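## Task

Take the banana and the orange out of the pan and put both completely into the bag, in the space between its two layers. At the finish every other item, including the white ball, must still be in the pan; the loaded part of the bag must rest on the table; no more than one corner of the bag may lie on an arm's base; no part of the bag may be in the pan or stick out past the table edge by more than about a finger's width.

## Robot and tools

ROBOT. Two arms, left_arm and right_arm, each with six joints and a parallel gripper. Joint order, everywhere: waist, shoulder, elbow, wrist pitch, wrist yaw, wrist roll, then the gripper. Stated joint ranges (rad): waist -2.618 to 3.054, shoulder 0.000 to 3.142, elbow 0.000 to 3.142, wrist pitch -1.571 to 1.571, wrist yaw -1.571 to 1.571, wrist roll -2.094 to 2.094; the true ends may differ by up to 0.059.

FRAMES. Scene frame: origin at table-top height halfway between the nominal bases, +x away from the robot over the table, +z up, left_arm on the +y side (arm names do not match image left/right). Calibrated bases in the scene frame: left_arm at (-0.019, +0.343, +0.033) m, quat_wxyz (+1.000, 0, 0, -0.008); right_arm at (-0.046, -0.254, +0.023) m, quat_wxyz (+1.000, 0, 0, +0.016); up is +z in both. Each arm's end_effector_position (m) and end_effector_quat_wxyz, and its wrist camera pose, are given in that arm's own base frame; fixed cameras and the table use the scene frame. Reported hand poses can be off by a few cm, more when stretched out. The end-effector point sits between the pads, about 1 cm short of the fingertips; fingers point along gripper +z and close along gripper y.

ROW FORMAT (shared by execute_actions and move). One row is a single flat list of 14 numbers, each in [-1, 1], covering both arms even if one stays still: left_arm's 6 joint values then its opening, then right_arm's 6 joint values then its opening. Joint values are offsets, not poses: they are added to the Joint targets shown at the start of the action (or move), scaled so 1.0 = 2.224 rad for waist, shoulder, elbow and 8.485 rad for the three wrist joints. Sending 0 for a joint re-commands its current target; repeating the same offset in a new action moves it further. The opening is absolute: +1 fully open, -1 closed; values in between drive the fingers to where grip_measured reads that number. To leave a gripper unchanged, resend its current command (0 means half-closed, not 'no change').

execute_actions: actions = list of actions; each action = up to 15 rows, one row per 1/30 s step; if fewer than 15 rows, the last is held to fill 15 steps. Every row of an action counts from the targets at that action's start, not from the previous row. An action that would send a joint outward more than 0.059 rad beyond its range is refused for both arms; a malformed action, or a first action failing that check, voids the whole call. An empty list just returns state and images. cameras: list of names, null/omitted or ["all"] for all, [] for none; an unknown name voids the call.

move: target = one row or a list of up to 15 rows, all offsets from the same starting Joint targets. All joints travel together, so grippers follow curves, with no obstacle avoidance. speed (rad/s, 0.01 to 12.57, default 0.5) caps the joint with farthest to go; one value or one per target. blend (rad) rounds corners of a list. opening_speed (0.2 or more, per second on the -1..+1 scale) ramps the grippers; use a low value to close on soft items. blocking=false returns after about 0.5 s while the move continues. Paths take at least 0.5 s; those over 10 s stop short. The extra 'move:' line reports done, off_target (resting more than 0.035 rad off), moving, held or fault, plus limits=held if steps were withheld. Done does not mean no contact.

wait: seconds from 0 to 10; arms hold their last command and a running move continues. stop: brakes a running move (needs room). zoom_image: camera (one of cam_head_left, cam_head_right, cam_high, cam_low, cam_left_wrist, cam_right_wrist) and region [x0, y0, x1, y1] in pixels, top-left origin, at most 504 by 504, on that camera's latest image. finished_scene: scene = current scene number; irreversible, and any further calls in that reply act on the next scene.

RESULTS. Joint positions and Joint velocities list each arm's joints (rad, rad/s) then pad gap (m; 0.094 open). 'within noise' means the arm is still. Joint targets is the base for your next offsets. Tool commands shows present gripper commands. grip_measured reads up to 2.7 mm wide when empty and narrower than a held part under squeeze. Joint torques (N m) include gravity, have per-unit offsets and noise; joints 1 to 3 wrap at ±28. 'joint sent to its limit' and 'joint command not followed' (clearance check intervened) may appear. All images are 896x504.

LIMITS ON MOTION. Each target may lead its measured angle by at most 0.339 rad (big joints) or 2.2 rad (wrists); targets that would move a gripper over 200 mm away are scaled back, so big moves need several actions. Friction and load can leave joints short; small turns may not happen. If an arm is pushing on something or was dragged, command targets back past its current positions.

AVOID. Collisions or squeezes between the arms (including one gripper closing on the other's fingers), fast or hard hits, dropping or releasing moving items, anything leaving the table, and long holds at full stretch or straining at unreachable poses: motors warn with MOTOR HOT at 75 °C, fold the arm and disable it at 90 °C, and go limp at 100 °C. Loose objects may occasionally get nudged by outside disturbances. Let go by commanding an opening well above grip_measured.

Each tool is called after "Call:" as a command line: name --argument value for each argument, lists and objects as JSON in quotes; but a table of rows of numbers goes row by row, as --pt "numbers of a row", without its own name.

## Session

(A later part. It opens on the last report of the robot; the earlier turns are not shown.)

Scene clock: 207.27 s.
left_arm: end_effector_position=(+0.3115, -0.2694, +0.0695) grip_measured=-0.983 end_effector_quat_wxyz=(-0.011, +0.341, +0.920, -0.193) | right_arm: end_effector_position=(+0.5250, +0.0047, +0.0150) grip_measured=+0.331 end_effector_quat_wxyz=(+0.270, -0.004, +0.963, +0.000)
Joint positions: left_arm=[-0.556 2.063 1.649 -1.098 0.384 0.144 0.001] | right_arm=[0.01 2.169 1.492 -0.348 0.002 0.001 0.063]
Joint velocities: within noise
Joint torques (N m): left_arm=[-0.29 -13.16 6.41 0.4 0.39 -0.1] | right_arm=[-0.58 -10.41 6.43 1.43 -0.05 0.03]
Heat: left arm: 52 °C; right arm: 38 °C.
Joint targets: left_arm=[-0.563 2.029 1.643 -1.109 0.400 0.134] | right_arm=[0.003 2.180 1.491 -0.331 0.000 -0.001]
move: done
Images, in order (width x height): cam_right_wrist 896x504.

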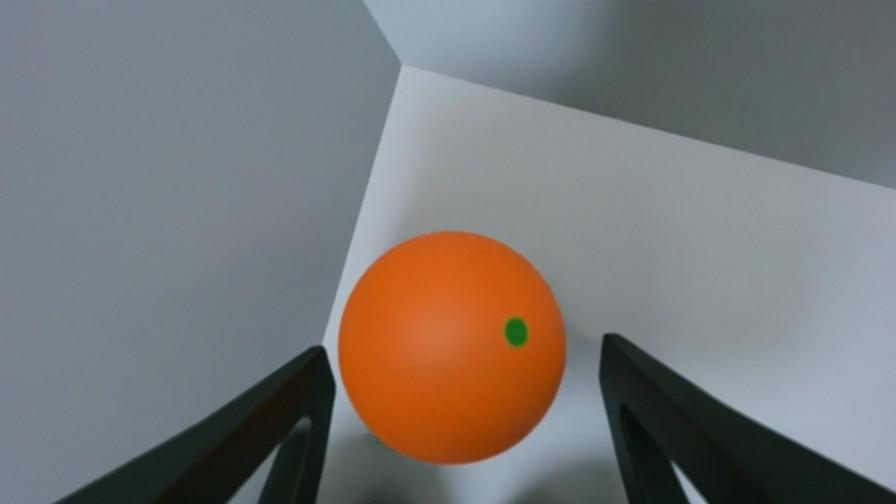

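Call:
move --pt "0 0 0 0 0 0 -1 0 0 0 0 0 0 0.33" --pt "0 0 0 0 0 0 -1 0 0 0 0 0 0 -0.28" --pt "0 0 0 0 0 0 -1 0.003 -0.054 0.1479 -0.0519 0 0 -0.28" --speed 0.3 --opening_speed 0.3 --cameras '["cam_right_wrist","cam_head_left"]'

Scene clock: 212.63 s.
left_arm: end_effector_position=(+0.3115, -0.2694, +0.0695) grip_measured=-0.983 end_effector_quat_wxyz=(-0.011, +0.341, +0.920, -0.193) | right_arm: end_effector_position=(+0.5212, +0.0047, +0.1038) grip_measured=-0.241 end_effector_quat_wxyz=(+0.240, -0.004, +0.971, +0.000)
Joint positions: left_arm=[-0.556 2.063 1.649 -1.098 0.384 0.144 0.001] | right_arm=[0.01 2.109 1.794 -0.772 0.002 0.001 0.036]
Joint velocities: within noise
Joint torques (N m): left_arm=[-0.29 -13.12 6.39 0.42 0.39 -0.11] | right_arm=[0.05 -15.58 9.4 1.19 -0.05 0.02]
Heat: left arm: 52 °C; right arm: 40 °C.
Joint targets: left_arm=[-0.563 2.029 1.643 -1.109 0.400 0.134] | right_arm=[0.010 2.060 1.820 -0.772 0.000 -0.001]
move: off_target (right_arm); right_arm: the shoulder is farthest, 0.049 rad from its target
Images, in order (width x height): cam_head_left 896x504, cam_right_wrist 896x504.

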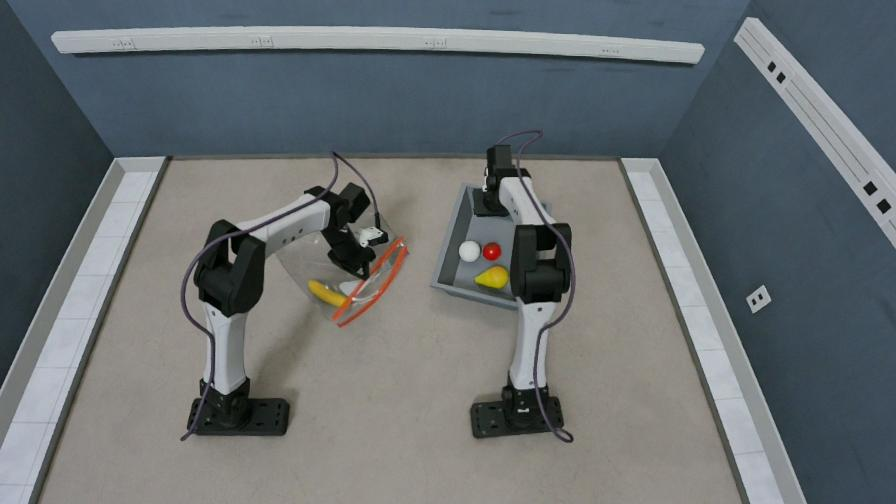

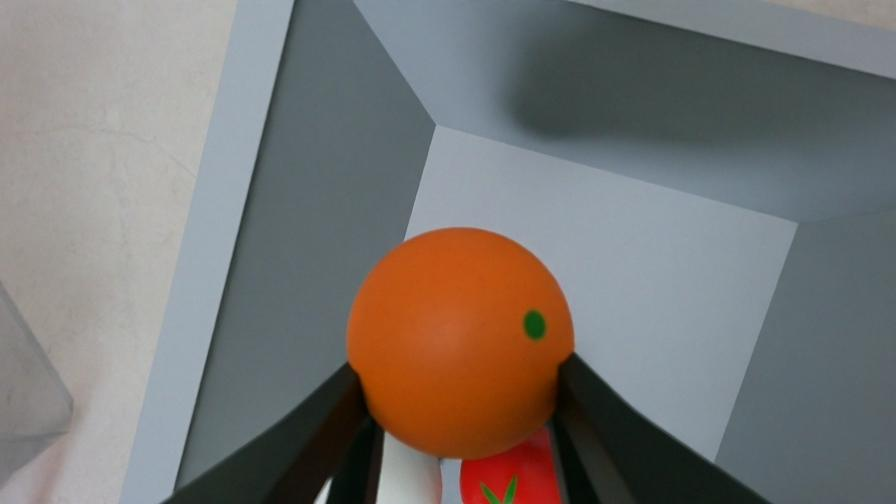

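Call:
move --pt "0 0 0 0 0 0 -1 0 -0.5836 -0.5971 0.0403 0 0 -0.28" --pt "0 0 0 0 0 0 -1 0.3642 -0.5836 -0.5971 0.0403 0 0 -0.28" --speed 0.7 --blend '[0.2,0]' --cameras '["cam_right_wrist","cam_left_wrist","cam_head_left"]'

Call:
zoom_image --camera "cam_head_left" --region '[260, 160, 500, 380]'

Scene clock: 216.70 s.
left_arm: end_effector_position=(+0.3115, -0.2694, +0.0695) grip_measured=-0.983 end_effector_quat_wxyz=(-0.011, +0.341, +0.920, -0.193) | right_arm: end_effector_position=(+0.1835, +0.1933, +0.1246) grip_measured=-0.241 end_effector_quat_wxyz=(+0.376, -0.360, +0.839, +0.161)
Joint positions: left_arm=[-0.556 2.063 1.649 -1.098 0.384 0.144 0.001] | right_arm=[0.812 0.773 0.495 -0.45 0.001 0.001 0.036]
Joint velocities: within noise
Joint torques (N m): left_arm=[-0.31 -13.12 6.42 0.41 0.4 -0.11] | right_arm=[0.75 -1.85 7.1 1.85 -0.04 0.04]
Heat: left arm: 52 °C; right arm: 41 °C.
Joint targets: left_arm=[-0.563 2.029 1.643 -1.109 0.400 0.134] | right_arm=[0.820 0.762 0.492 -0.430 0.000 -0.001]
move: done
Images, in order (width x height): cam_head_left 896x504, cam_left_wrist 896x504, cam_right_wrist 896x504.

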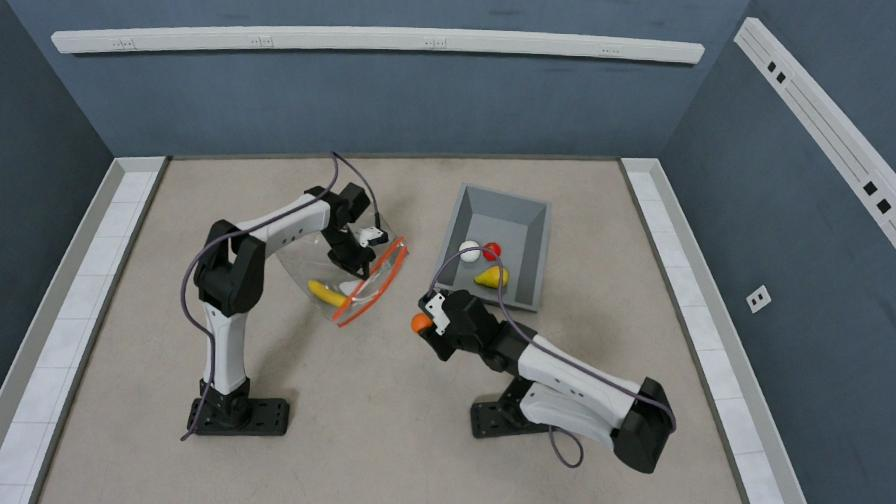

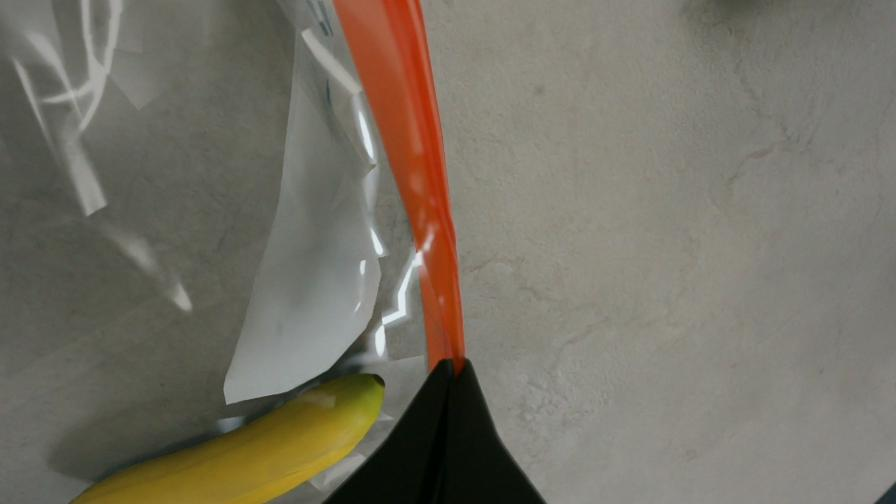

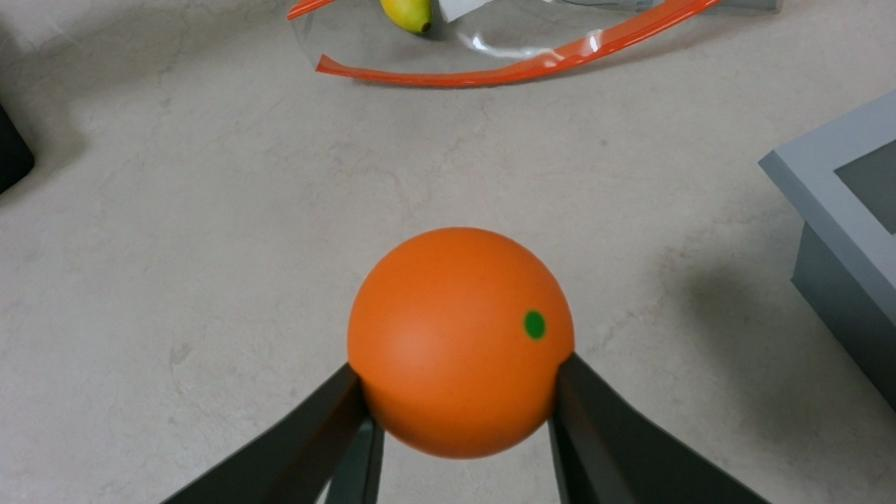

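Scaled by 2.100 from the camera's 896x504 image, which has a finer 1280x720 frame.

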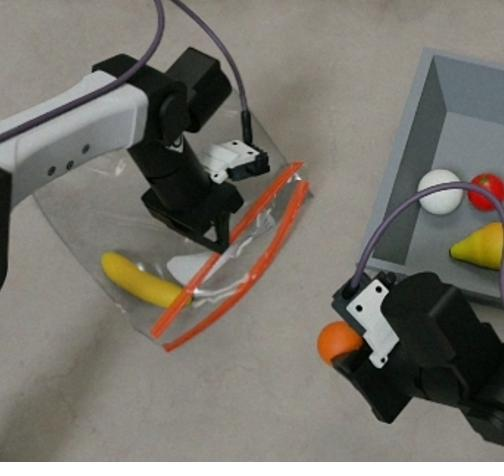

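Call:
move --pt "0 0 0 0 0 0 -1 0 0.3777 -0.0908 0.1497 0 0 -0.28" --pt "0 0 0 0 0 0 -1 0 0.4852 0.0022 0.1599 0 0 -0.28" --speed '[0.5,0.2]' --blend '[0.05,0]' --cameras '["cam_right_wrist","cam_left_wrist","cam_low"]'

Call:
zoom_image --camera "cam_low" --region '[340, 230, 560, 390]'

Scene clock: 221.50 s.
left_arm: end_effector_position=(+0.3115, -0.2694, +0.0695) grip_measured=-0.983 end_effector_quat_wxyz=(-0.011, +0.341, +0.920, -0.193) | right_arm: end_effector_position=(+0.2894, +0.3051, +0.0352) grip_measured=-0.241 end_effector_quat_wxyz=(+0.488, -0.334, +0.779, +0.210)
Joint positions: left_arm=[-0.556 2.063 1.649 -1.098 0.384 0.144 0.001] | right_arm=[0.812 1.83 0.477 0.903 0.001 0.001 0.036]
Joint velocities: within noise
Joint torques (N m): left_arm=[-0.28 -13.16 6.43 0.4 0.4 -0.1] | right_arm=[0.76 -5.74 6.32 2.08 -0.04 0.03]
Heat: left arm: 52 °C; right arm: 39 °C.
Joint targets: left_arm=[-0.563 2.029 1.643 -1.109 0.400 0.134] | right_arm=[0.820 1.841 0.497 0.927 0.000 -0.001]
move: done
Images, in order (width x height): cam_low 896x504, cam_left_wrist 896x504, cam_right_wrist 896x504.

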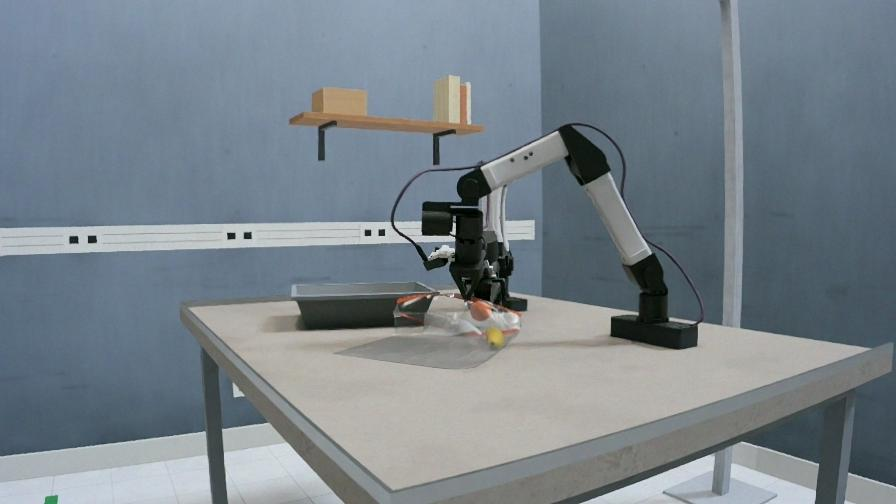

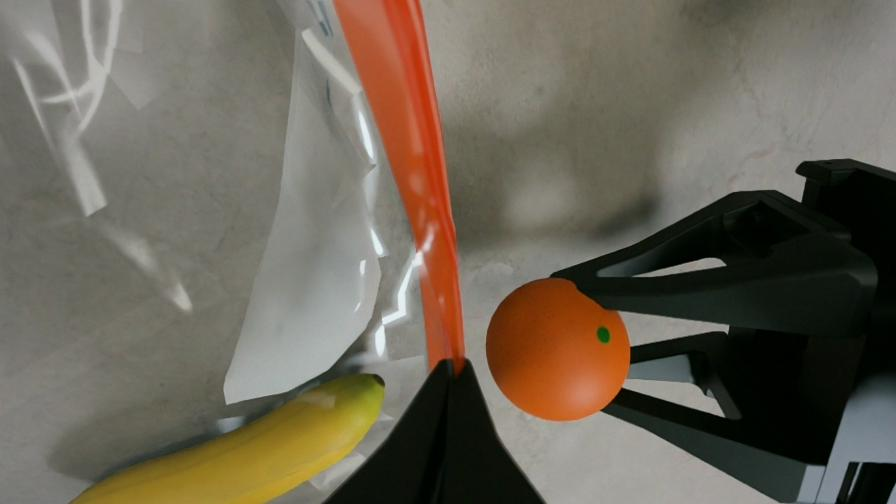

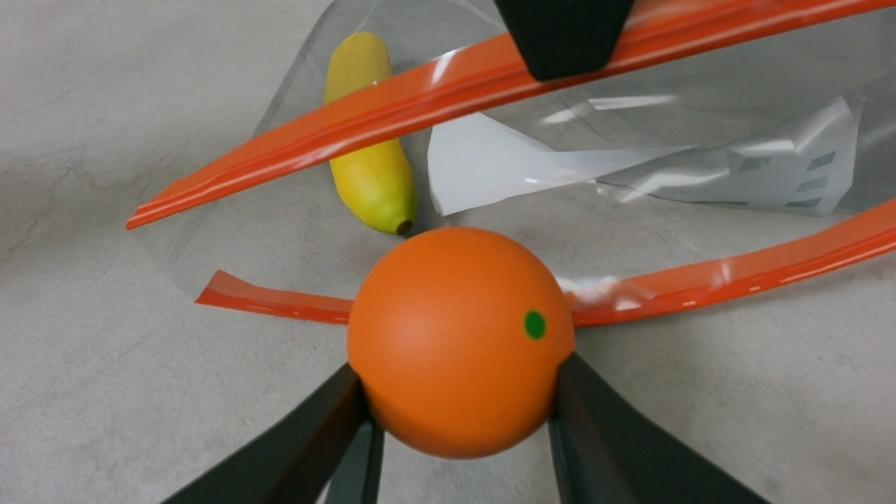

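Scaled by 2.291 from the camera's 896x504 image, which has a finer 1280x720 frame.

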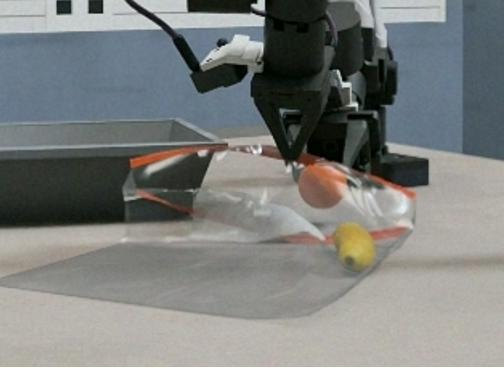

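Call:
move --pt "0 0 0 0 0 0 -1 0.002 0.055 0.03 0.009 0 0 -0.28" --pt "0 0 0 0 0 0 -1 0.002 0.0931 0.0814 0.009 0 0 -0.28" --speed 0.15 --blend 0.02 --cameras '["cam_right_wrist","cam_left_wrist","cam_low","cam_head_left"]'

Call:
zoom_image --camera "cam_low" --region '[340, 230, 560, 390]'

Call:
zoom_image --camera "cam_head_left" --region '[260, 160, 500, 380]'

Scene clock: 223.80 s.
left_arm: end_effector_position=(+0.3115, -0.2694, +0.0695) grip_measured=-0.983 end_effector_quat_wxyz=(-0.011, +0.341, +0.920, -0.193) | right_arm: end_effector_position=(+0.3225, +0.3432, +0.0253) grip_measured=-0.241 end_effector_quat_wxyz=(+0.508, -0.330, +0.765, +0.220)
Joint positions: left_arm=[-0.556 2.063 1.649 -1.098 0.384 0.144 0.001] | right_arm=[0.817 2.036 0.658 0.981 0.001 0.001 0.036]
Joint velocities: within noise
Joint torques (N m): left_arm=[-0.28 -13.15 6.41 0.41 0.39 -0.11] | right_arm=[0.76 -7.19 6.2 2.13 -0.04 0.02]
Heat: left arm: 52 °C; right arm: 39 °C.
Joint targets: left_arm=[-0.563 2.029 1.643 -1.109 0.400 0.134] | right_arm=[0.824 2.048 0.678 1.003 0.000 -0.001]
move: done
Images, in order (width x height): cam_head_left 896x504, cam_low 896x504, cam_left_wrist 896x504, cam_right_wrist 896x504.

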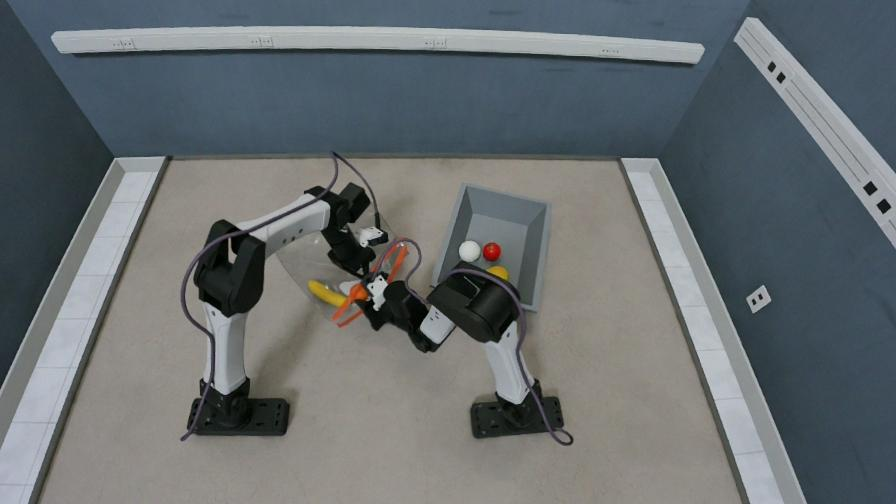

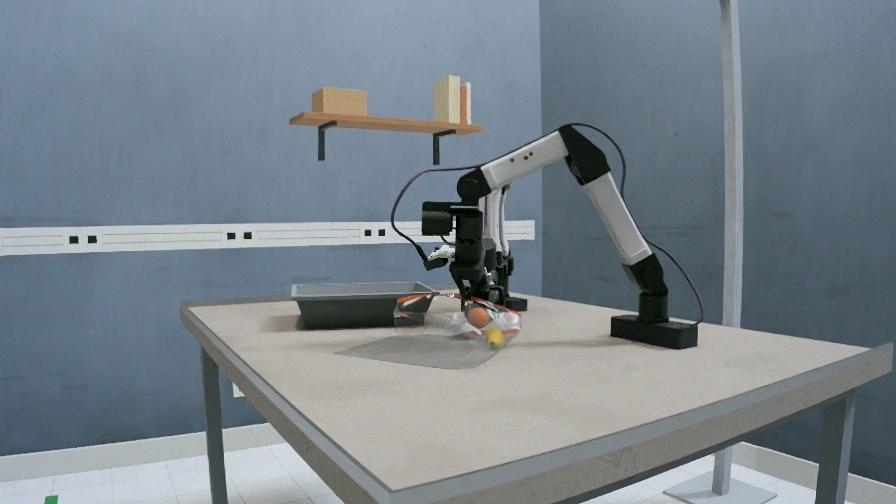

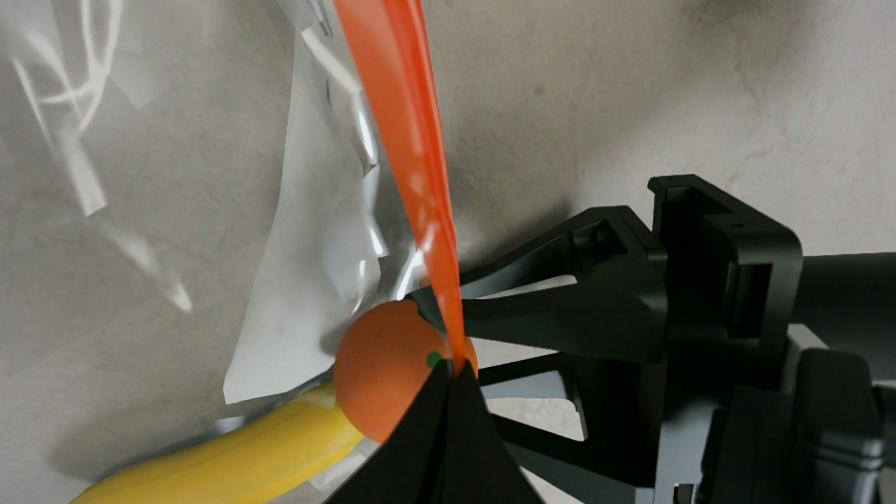

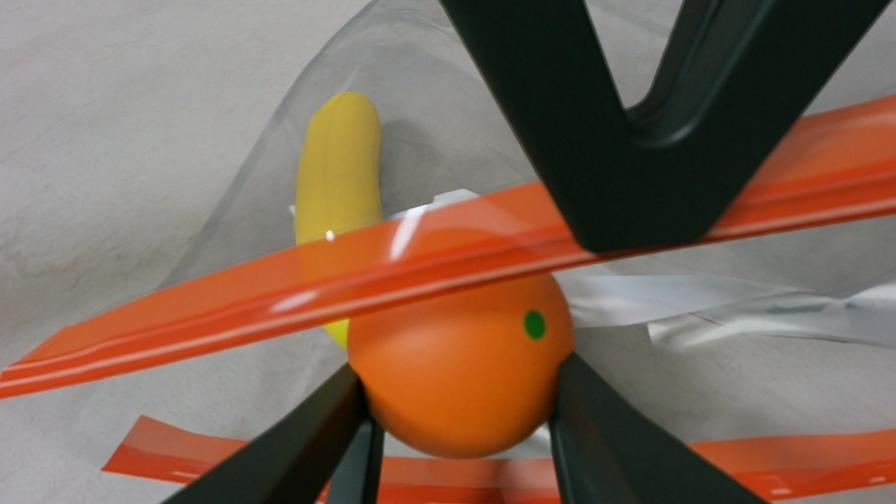

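Scaled by 2.291 from the camera's 896x504 image, which has a finer 1280x720 frame.

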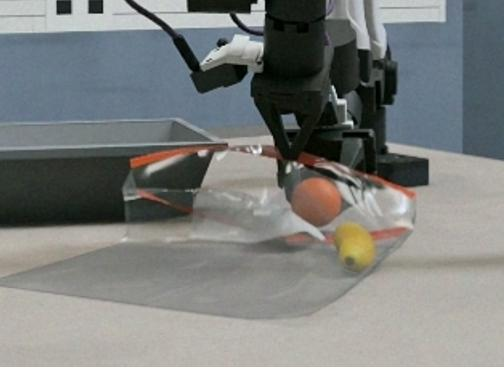

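Scaled by 2.100 from the camera's 896x504 image, which has a finer 1280x720 frame.

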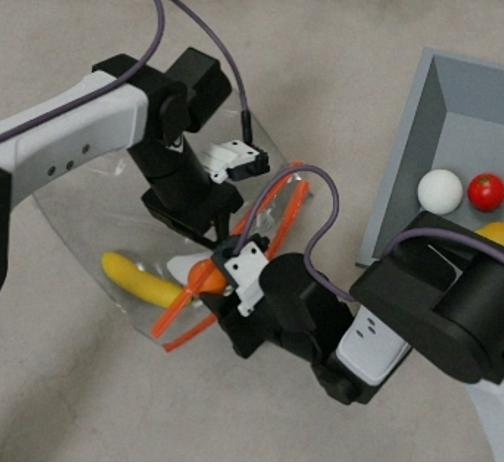

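Call:
move --pt "0 0 0 0 0 0 -1 0.002 0.0234 0.0324 -0.0021 0 0 -0.28" --pt "0 0 0 0 0 0 -1 0.002 0.0625 0.0324 0.0103 0 0 -0.28" --pt "0 0 0 0 0 0 -1 0.002 0.0625 0.0324 0.0103 0 0 0.2" --speed 0.12 --opening_speed 0.4 --cameras '["cam_right_wrist","cam_left_wrist","cam_low","cam_head_left"]'

Call:
zoom_image --camera "cam_low" --region '[340, 230, 560, 390]'

Call:
zoom_image --camera "cam_head_left" --region '[260, 160, 500, 380]'

Scene clock: 227.60 s.
left_arm: end_effector_position=(+0.3115, -0.2694, +0.0695) grip_measured=-0.983 end_effector_quat_wxyz=(-0.011, +0.341, +0.920, -0.193) | right_arm: end_effector_position=(+0.3335, +0.3581, +0.0057) grip_measured=+0.199 end_effector_quat_wxyz=(+0.517, -0.329, +0.758, +0.225)
Joint positions: left_arm=[-0.556 2.063 1.649 -1.098 0.384 0.144 0.001] | right_arm=[0.821 2.174 0.731 1.07 0.001 0.001 0.056]
Joint velocities: within noise
Joint torques (N m): left_arm=[-0.28 -13.12 6.42 0.41 0.39 -0.1] | right_arm=[0.76 -7.83 5.78 2.12 -0.04 0.02]
Heat: left arm: 52 °C; right arm: 39 °C.
Joint targets: left_arm=[-0.563 2.029 1.643 -1.109 0.400 0.134] | right_arm=[0.829 2.187 0.750 1.091 0.000 -0.001]
move: done
Images, in order (width x height): cam_head_left 896x504, cam_low 896x504, cam_left_wrist 896x504, cam_right_wrist 896x504.

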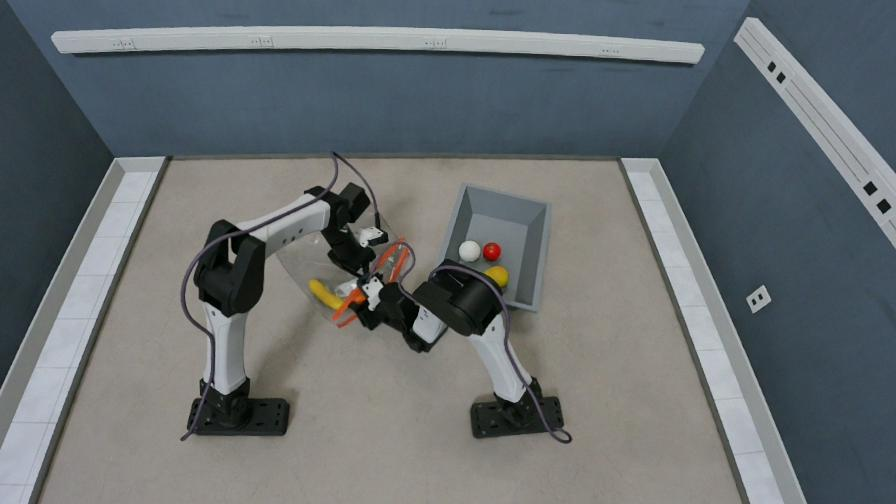

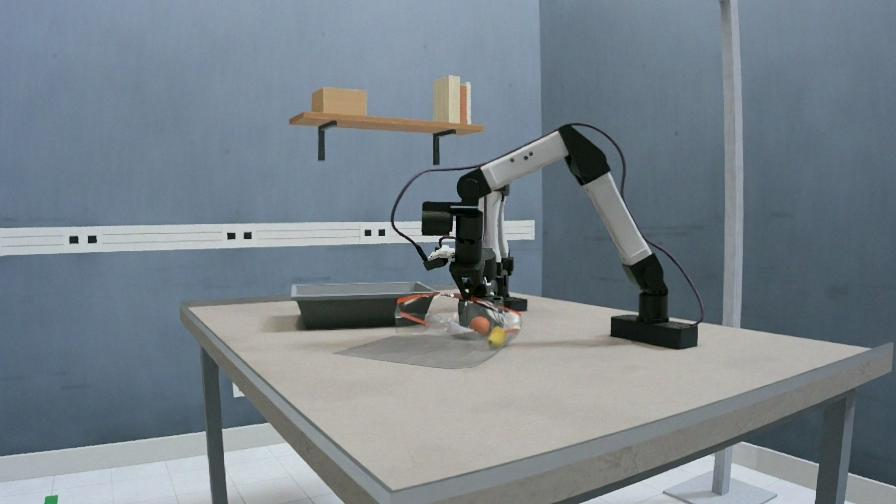

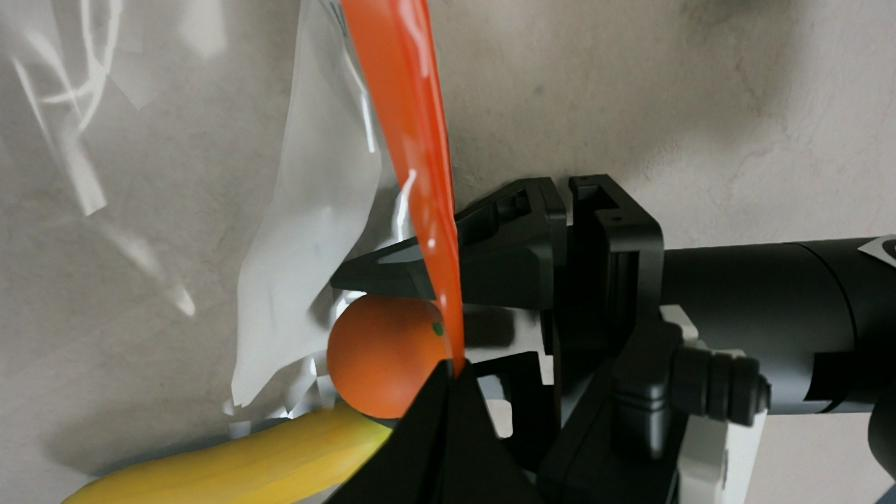

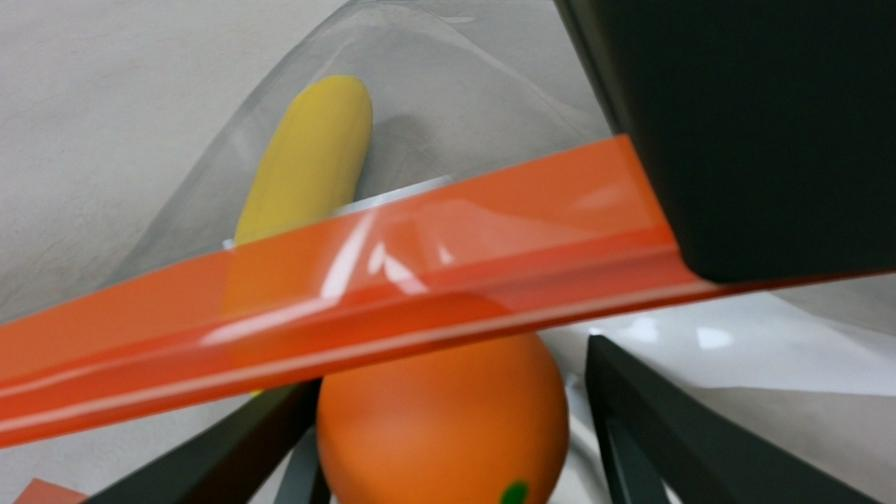

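Scaled by 2.291 from the camera's 896x504 image, which has a finer 1280x720 frame.

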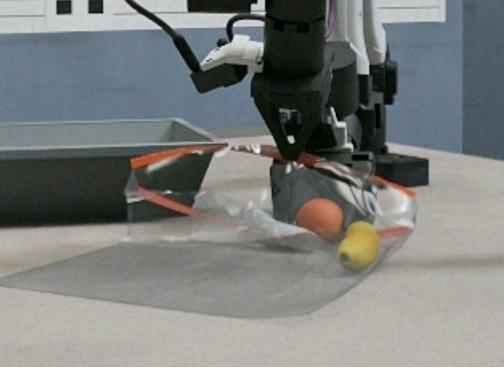

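Scaled by 2.100 from the camera's 896x504 image, which has a finer 1280x720 frame.

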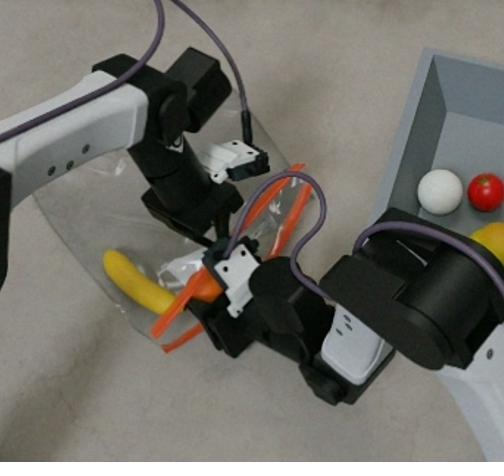

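Call:
move --pt "0 0 0 0 0 0 -1 0.002 -0.005 0 0 0 0 0.22" --pt "0 0 0 0 0 0 -1 0.002 -0.105 -0.157 0.012 0 0 0.22" --speed 0.15 --cameras '["cam_right_wrist","cam_left_wrist","cam_low","cam_head_left"]'

Call:
zoom_image --camera "cam_head_left" --region '[260, 160, 500, 380]'

Scene clock: 231.40 s.
left_arm: end_effector_position=(+0.3115, -0.2694, +0.0695) grip_measured=-0.983 end_effector_quat_wxyz=(-0.011, +0.341, +0.920, -0.193) | right_arm: end_effector_position=(+0.2773, +0.3003, +0.0097) grip_measured=+0.219 end_effector_quat_wxyz=(+0.500, -0.335, +0.768, +0.219)
Joint positions: left_arm=[-0.556 2.063 1.649 -1.098 0.384 0.144 0.001] | right_arm=[0.826 1.99 0.404 1.171 0.001 0.001 0.057]
Joint velocities: within noise
Joint torques (N m): left_arm=[-0.29 -13.15 6.41 0.41 0.4 -0.11] | right_arm=[0.75 -9.95 2.86 2.08 -0.03 0.02]
Heat: left arm: 53 °C; right arm: 40 °C.
Joint targets: left_arm=[-0.563 2.029 1.643 -1.109 0.400 0.134] | right_arm=[0.833 1.954 0.400 1.193 0.000 -0.001]
move: off_target (right_arm); right_arm: the shoulder is farthest, 0.036 rad from its target
Images, in order (width x height): cam_head_left 896x504, cam_low 896x504, cam_left_wrist 896x504, cam_right_wrist 896x504.

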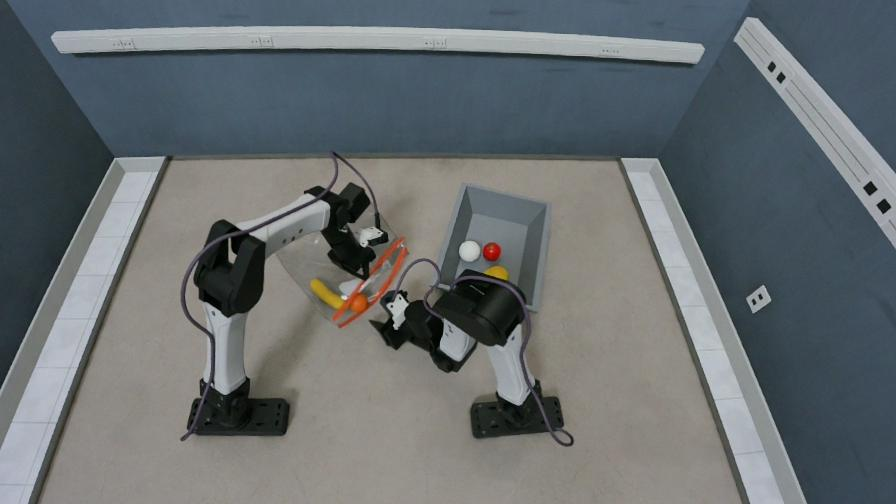

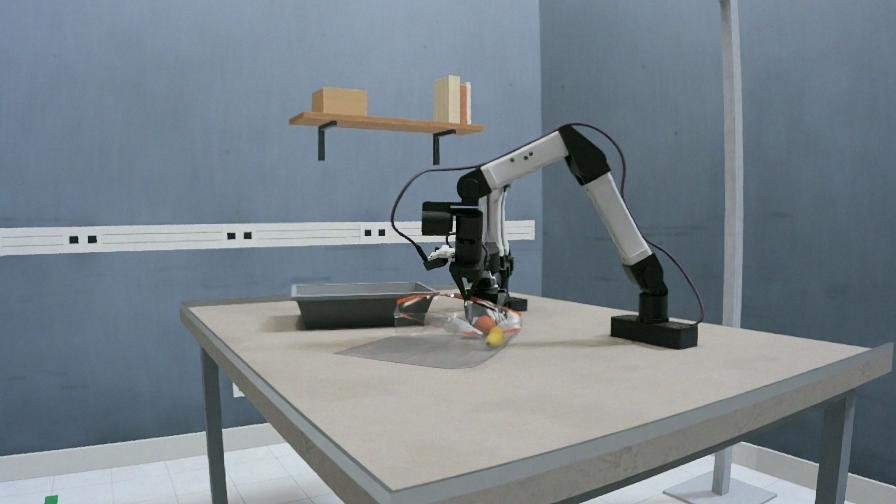

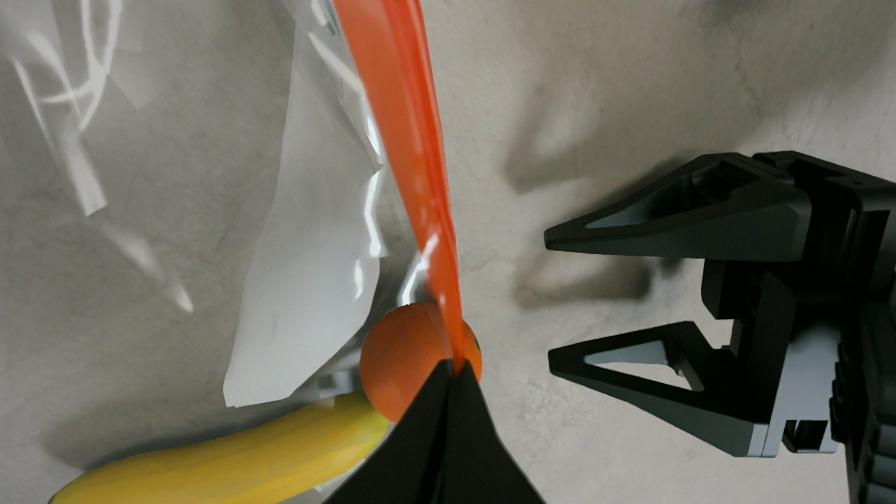

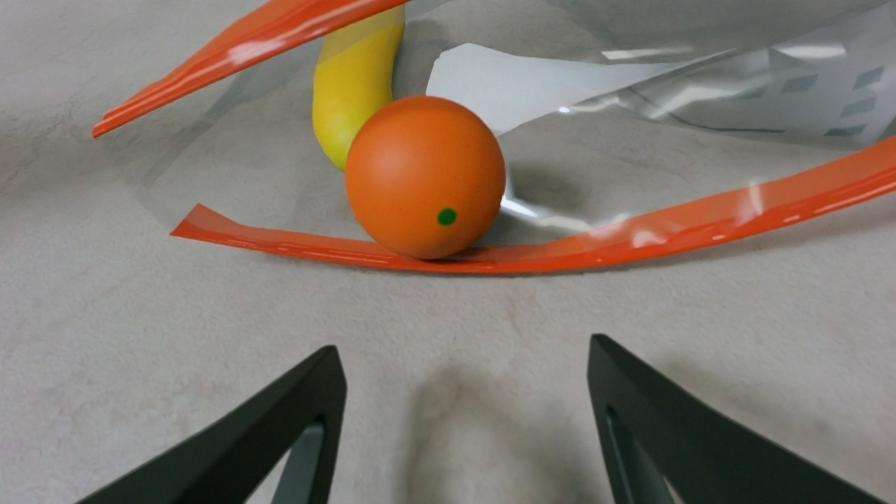

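Scaled by 2.100 from the camera's 896x504 image, which has a finer 1280x720 frame.

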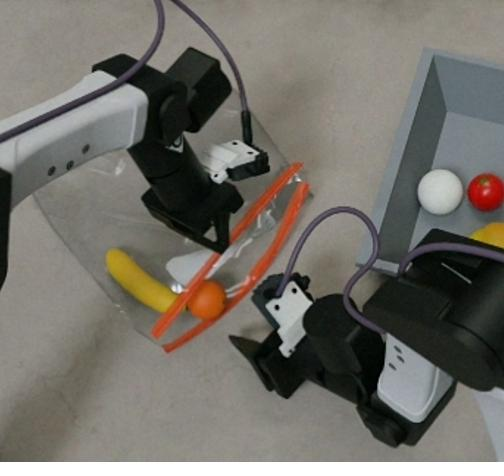

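Call:
move --pt "0 0 0 0 0 0 -1 0.013 0.0 0 0 0 0 0.33" --pt "0 0 0 0 0 0 -1 0.013 0.0724 0.0854 -0.0051 0 0 0.33" --speed 0.15 --cameras '["cam_right_wrist","cam_left_wrist"]'

Scene clock: 234.60 s.
left_arm: end_effector_position=(+0.3115, -0.2694, +0.0695) grip_measured=-0.983 end_effector_quat_wxyz=(-0.011, +0.341, +0.920, -0.193) | right_arm: end_effector_position=(+0.2967, +0.3412, +0.0066) grip_measured=+0.329 end_effector_quat_wxyz=(+0.509, -0.343, +0.755, +0.232)
Joint positions: left_arm=[-0.556 2.063 1.649 -1.098 0.384 0.144 0.001] | right_arm=[0.855 2.103 0.574 1.145 0.001 0.001 0.062]
Joint velocities: within noise
Joint torques (N m): left_arm=[-0.31 -13.15 6.49 0.4 0.39 -0.11] | right_arm=[0.66 -6.94 5.09 1.99 -0.04 0.02]
Heat: left arm: 53 °C; right arm: 40 °C.
Joint targets: left_arm=[-0.563 2.029 1.643 -1.109 0.400 0.134] | right_arm=[0.862 2.115 0.591 1.149 0.000 -0.001]
move: done
Images, in order (width x height): cam_left_wrist 896x504, cam_right_wrist 896x504.

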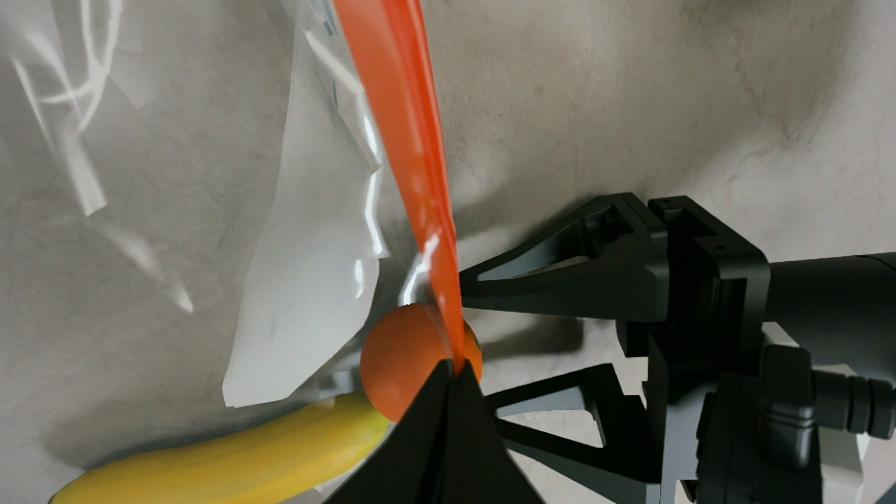

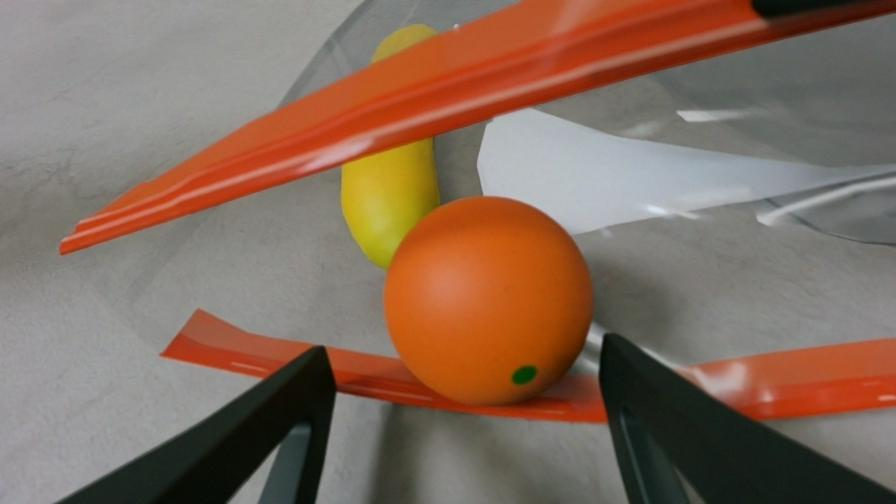

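Call:
move --pt "0 0 0 0 0 0 -1 -0.0055 0.0157 0.0256 0.0007 0 0 0.33" --pt "0 0 0 0 0 0 -1 -0.0055 0.0157 0.0256 0.0007 0 0 -0.28" --pt "0 0 0 0 0 0 -1 -0.0055 -0.002 0.0256 0.0007 0 0 -0.28" --pt "0 0 0 0 0 0 -1 -0.0256 -0.002 0.0256 0.0007 0 0 -0.28" --pt "0 0 0 0 0 0 -1 -0.0256 0.0436 0.0917 -0.0005 0 0 -0.28" --speed 0.13 --opening_speed 0.4 --cameras '["cam_right_wrist","cam_left_wrist","cam_low","cam_head_left"]'

Call:
zoom_image --camera "cam_head_left" --region '[260, 160, 500, 380]'

Scene clock: 239.87 s.
left_arm: end_effector_position=(+0.3138, -0.2662, +0.0686) grip_measured=-0.983 end_effector_quat_wxyz=(-0.009, +0.340, +0.922, -0.186) | right_arm: end_effector_position=(+0.3479, +0.3648, +0.0236) grip_measured=-0.176 end_effector_quat_wxyz=(+0.550, -0.315, +0.737, +0.235)
Joint positions: left_arm=[-0.552 2.063 1.649 -1.098 0.37 0.144 0.001] | right_arm=[0.81 2.196 0.766 1.143 0.001 0.001 0.039]
Joint velocities: within noise
Joint torques (N m): left_arm=[-0.59 -13.15 6.46 0.42 0.51 -0.11] | right_arm=[-0.4 -7.88 6.79 1.97 -0.02 0.03]
Heat: left arm: 53 °C; right arm: 40 °C.
Joint targets: left_arm=[-0.562 2.029 1.643 -1.109 0.400 0.134] | right_arm=[0.805 2.212 0.794 1.145 0.000 -0.001]
move: done
Images, in order (width x height): cam_head_left 896x504, cam_low 896x504, cam_left_wrist 896x504, cam_right_wrist 896x504.

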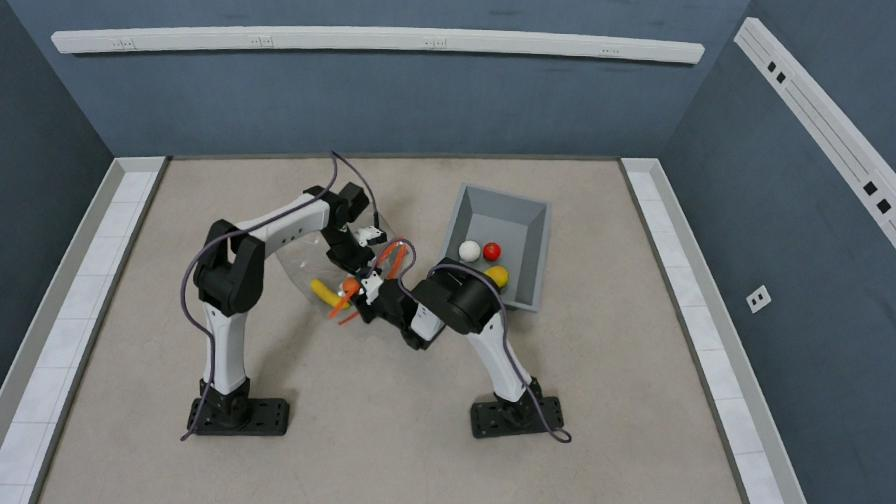

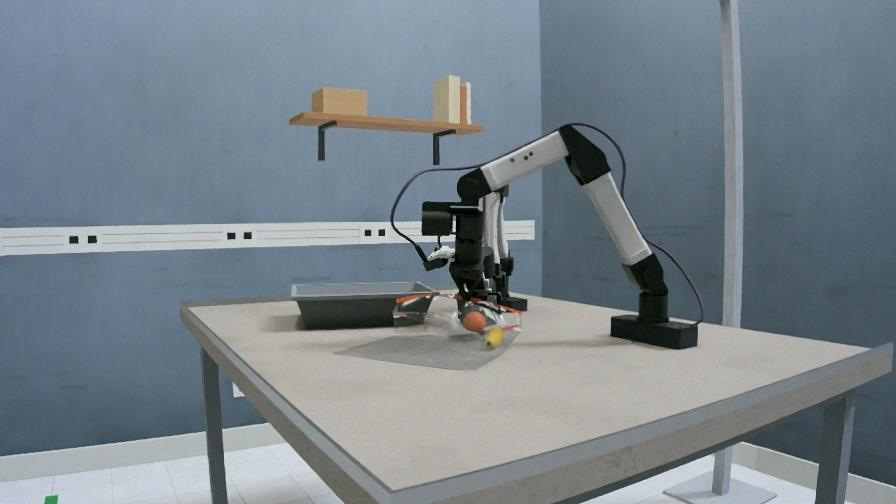

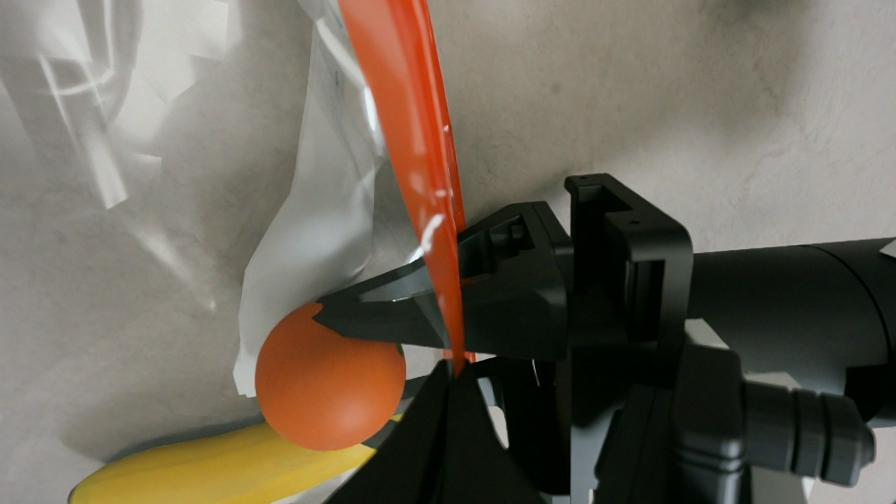

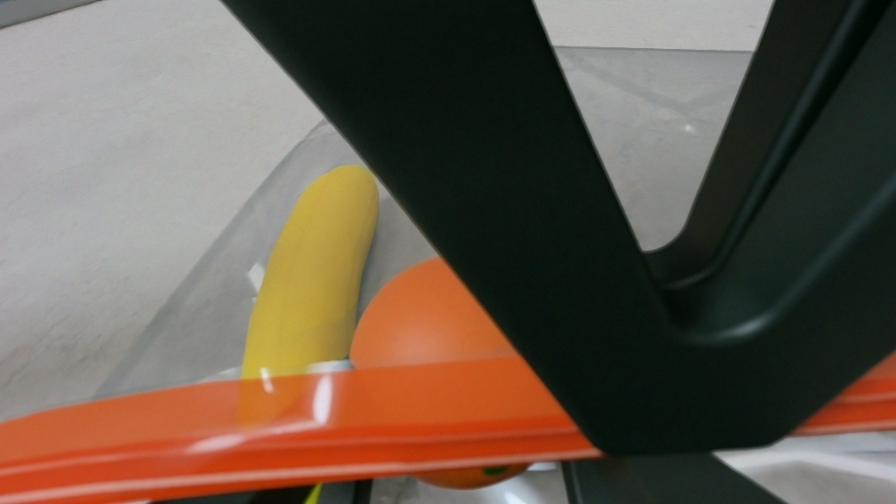

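Scaled by 2.100 from the camera's 896x504 image, which has a finer 1280x720 frame.

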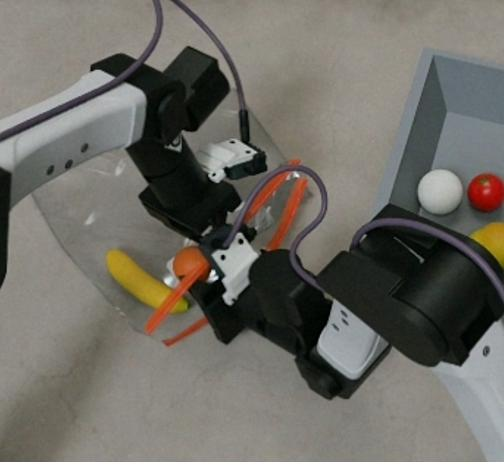

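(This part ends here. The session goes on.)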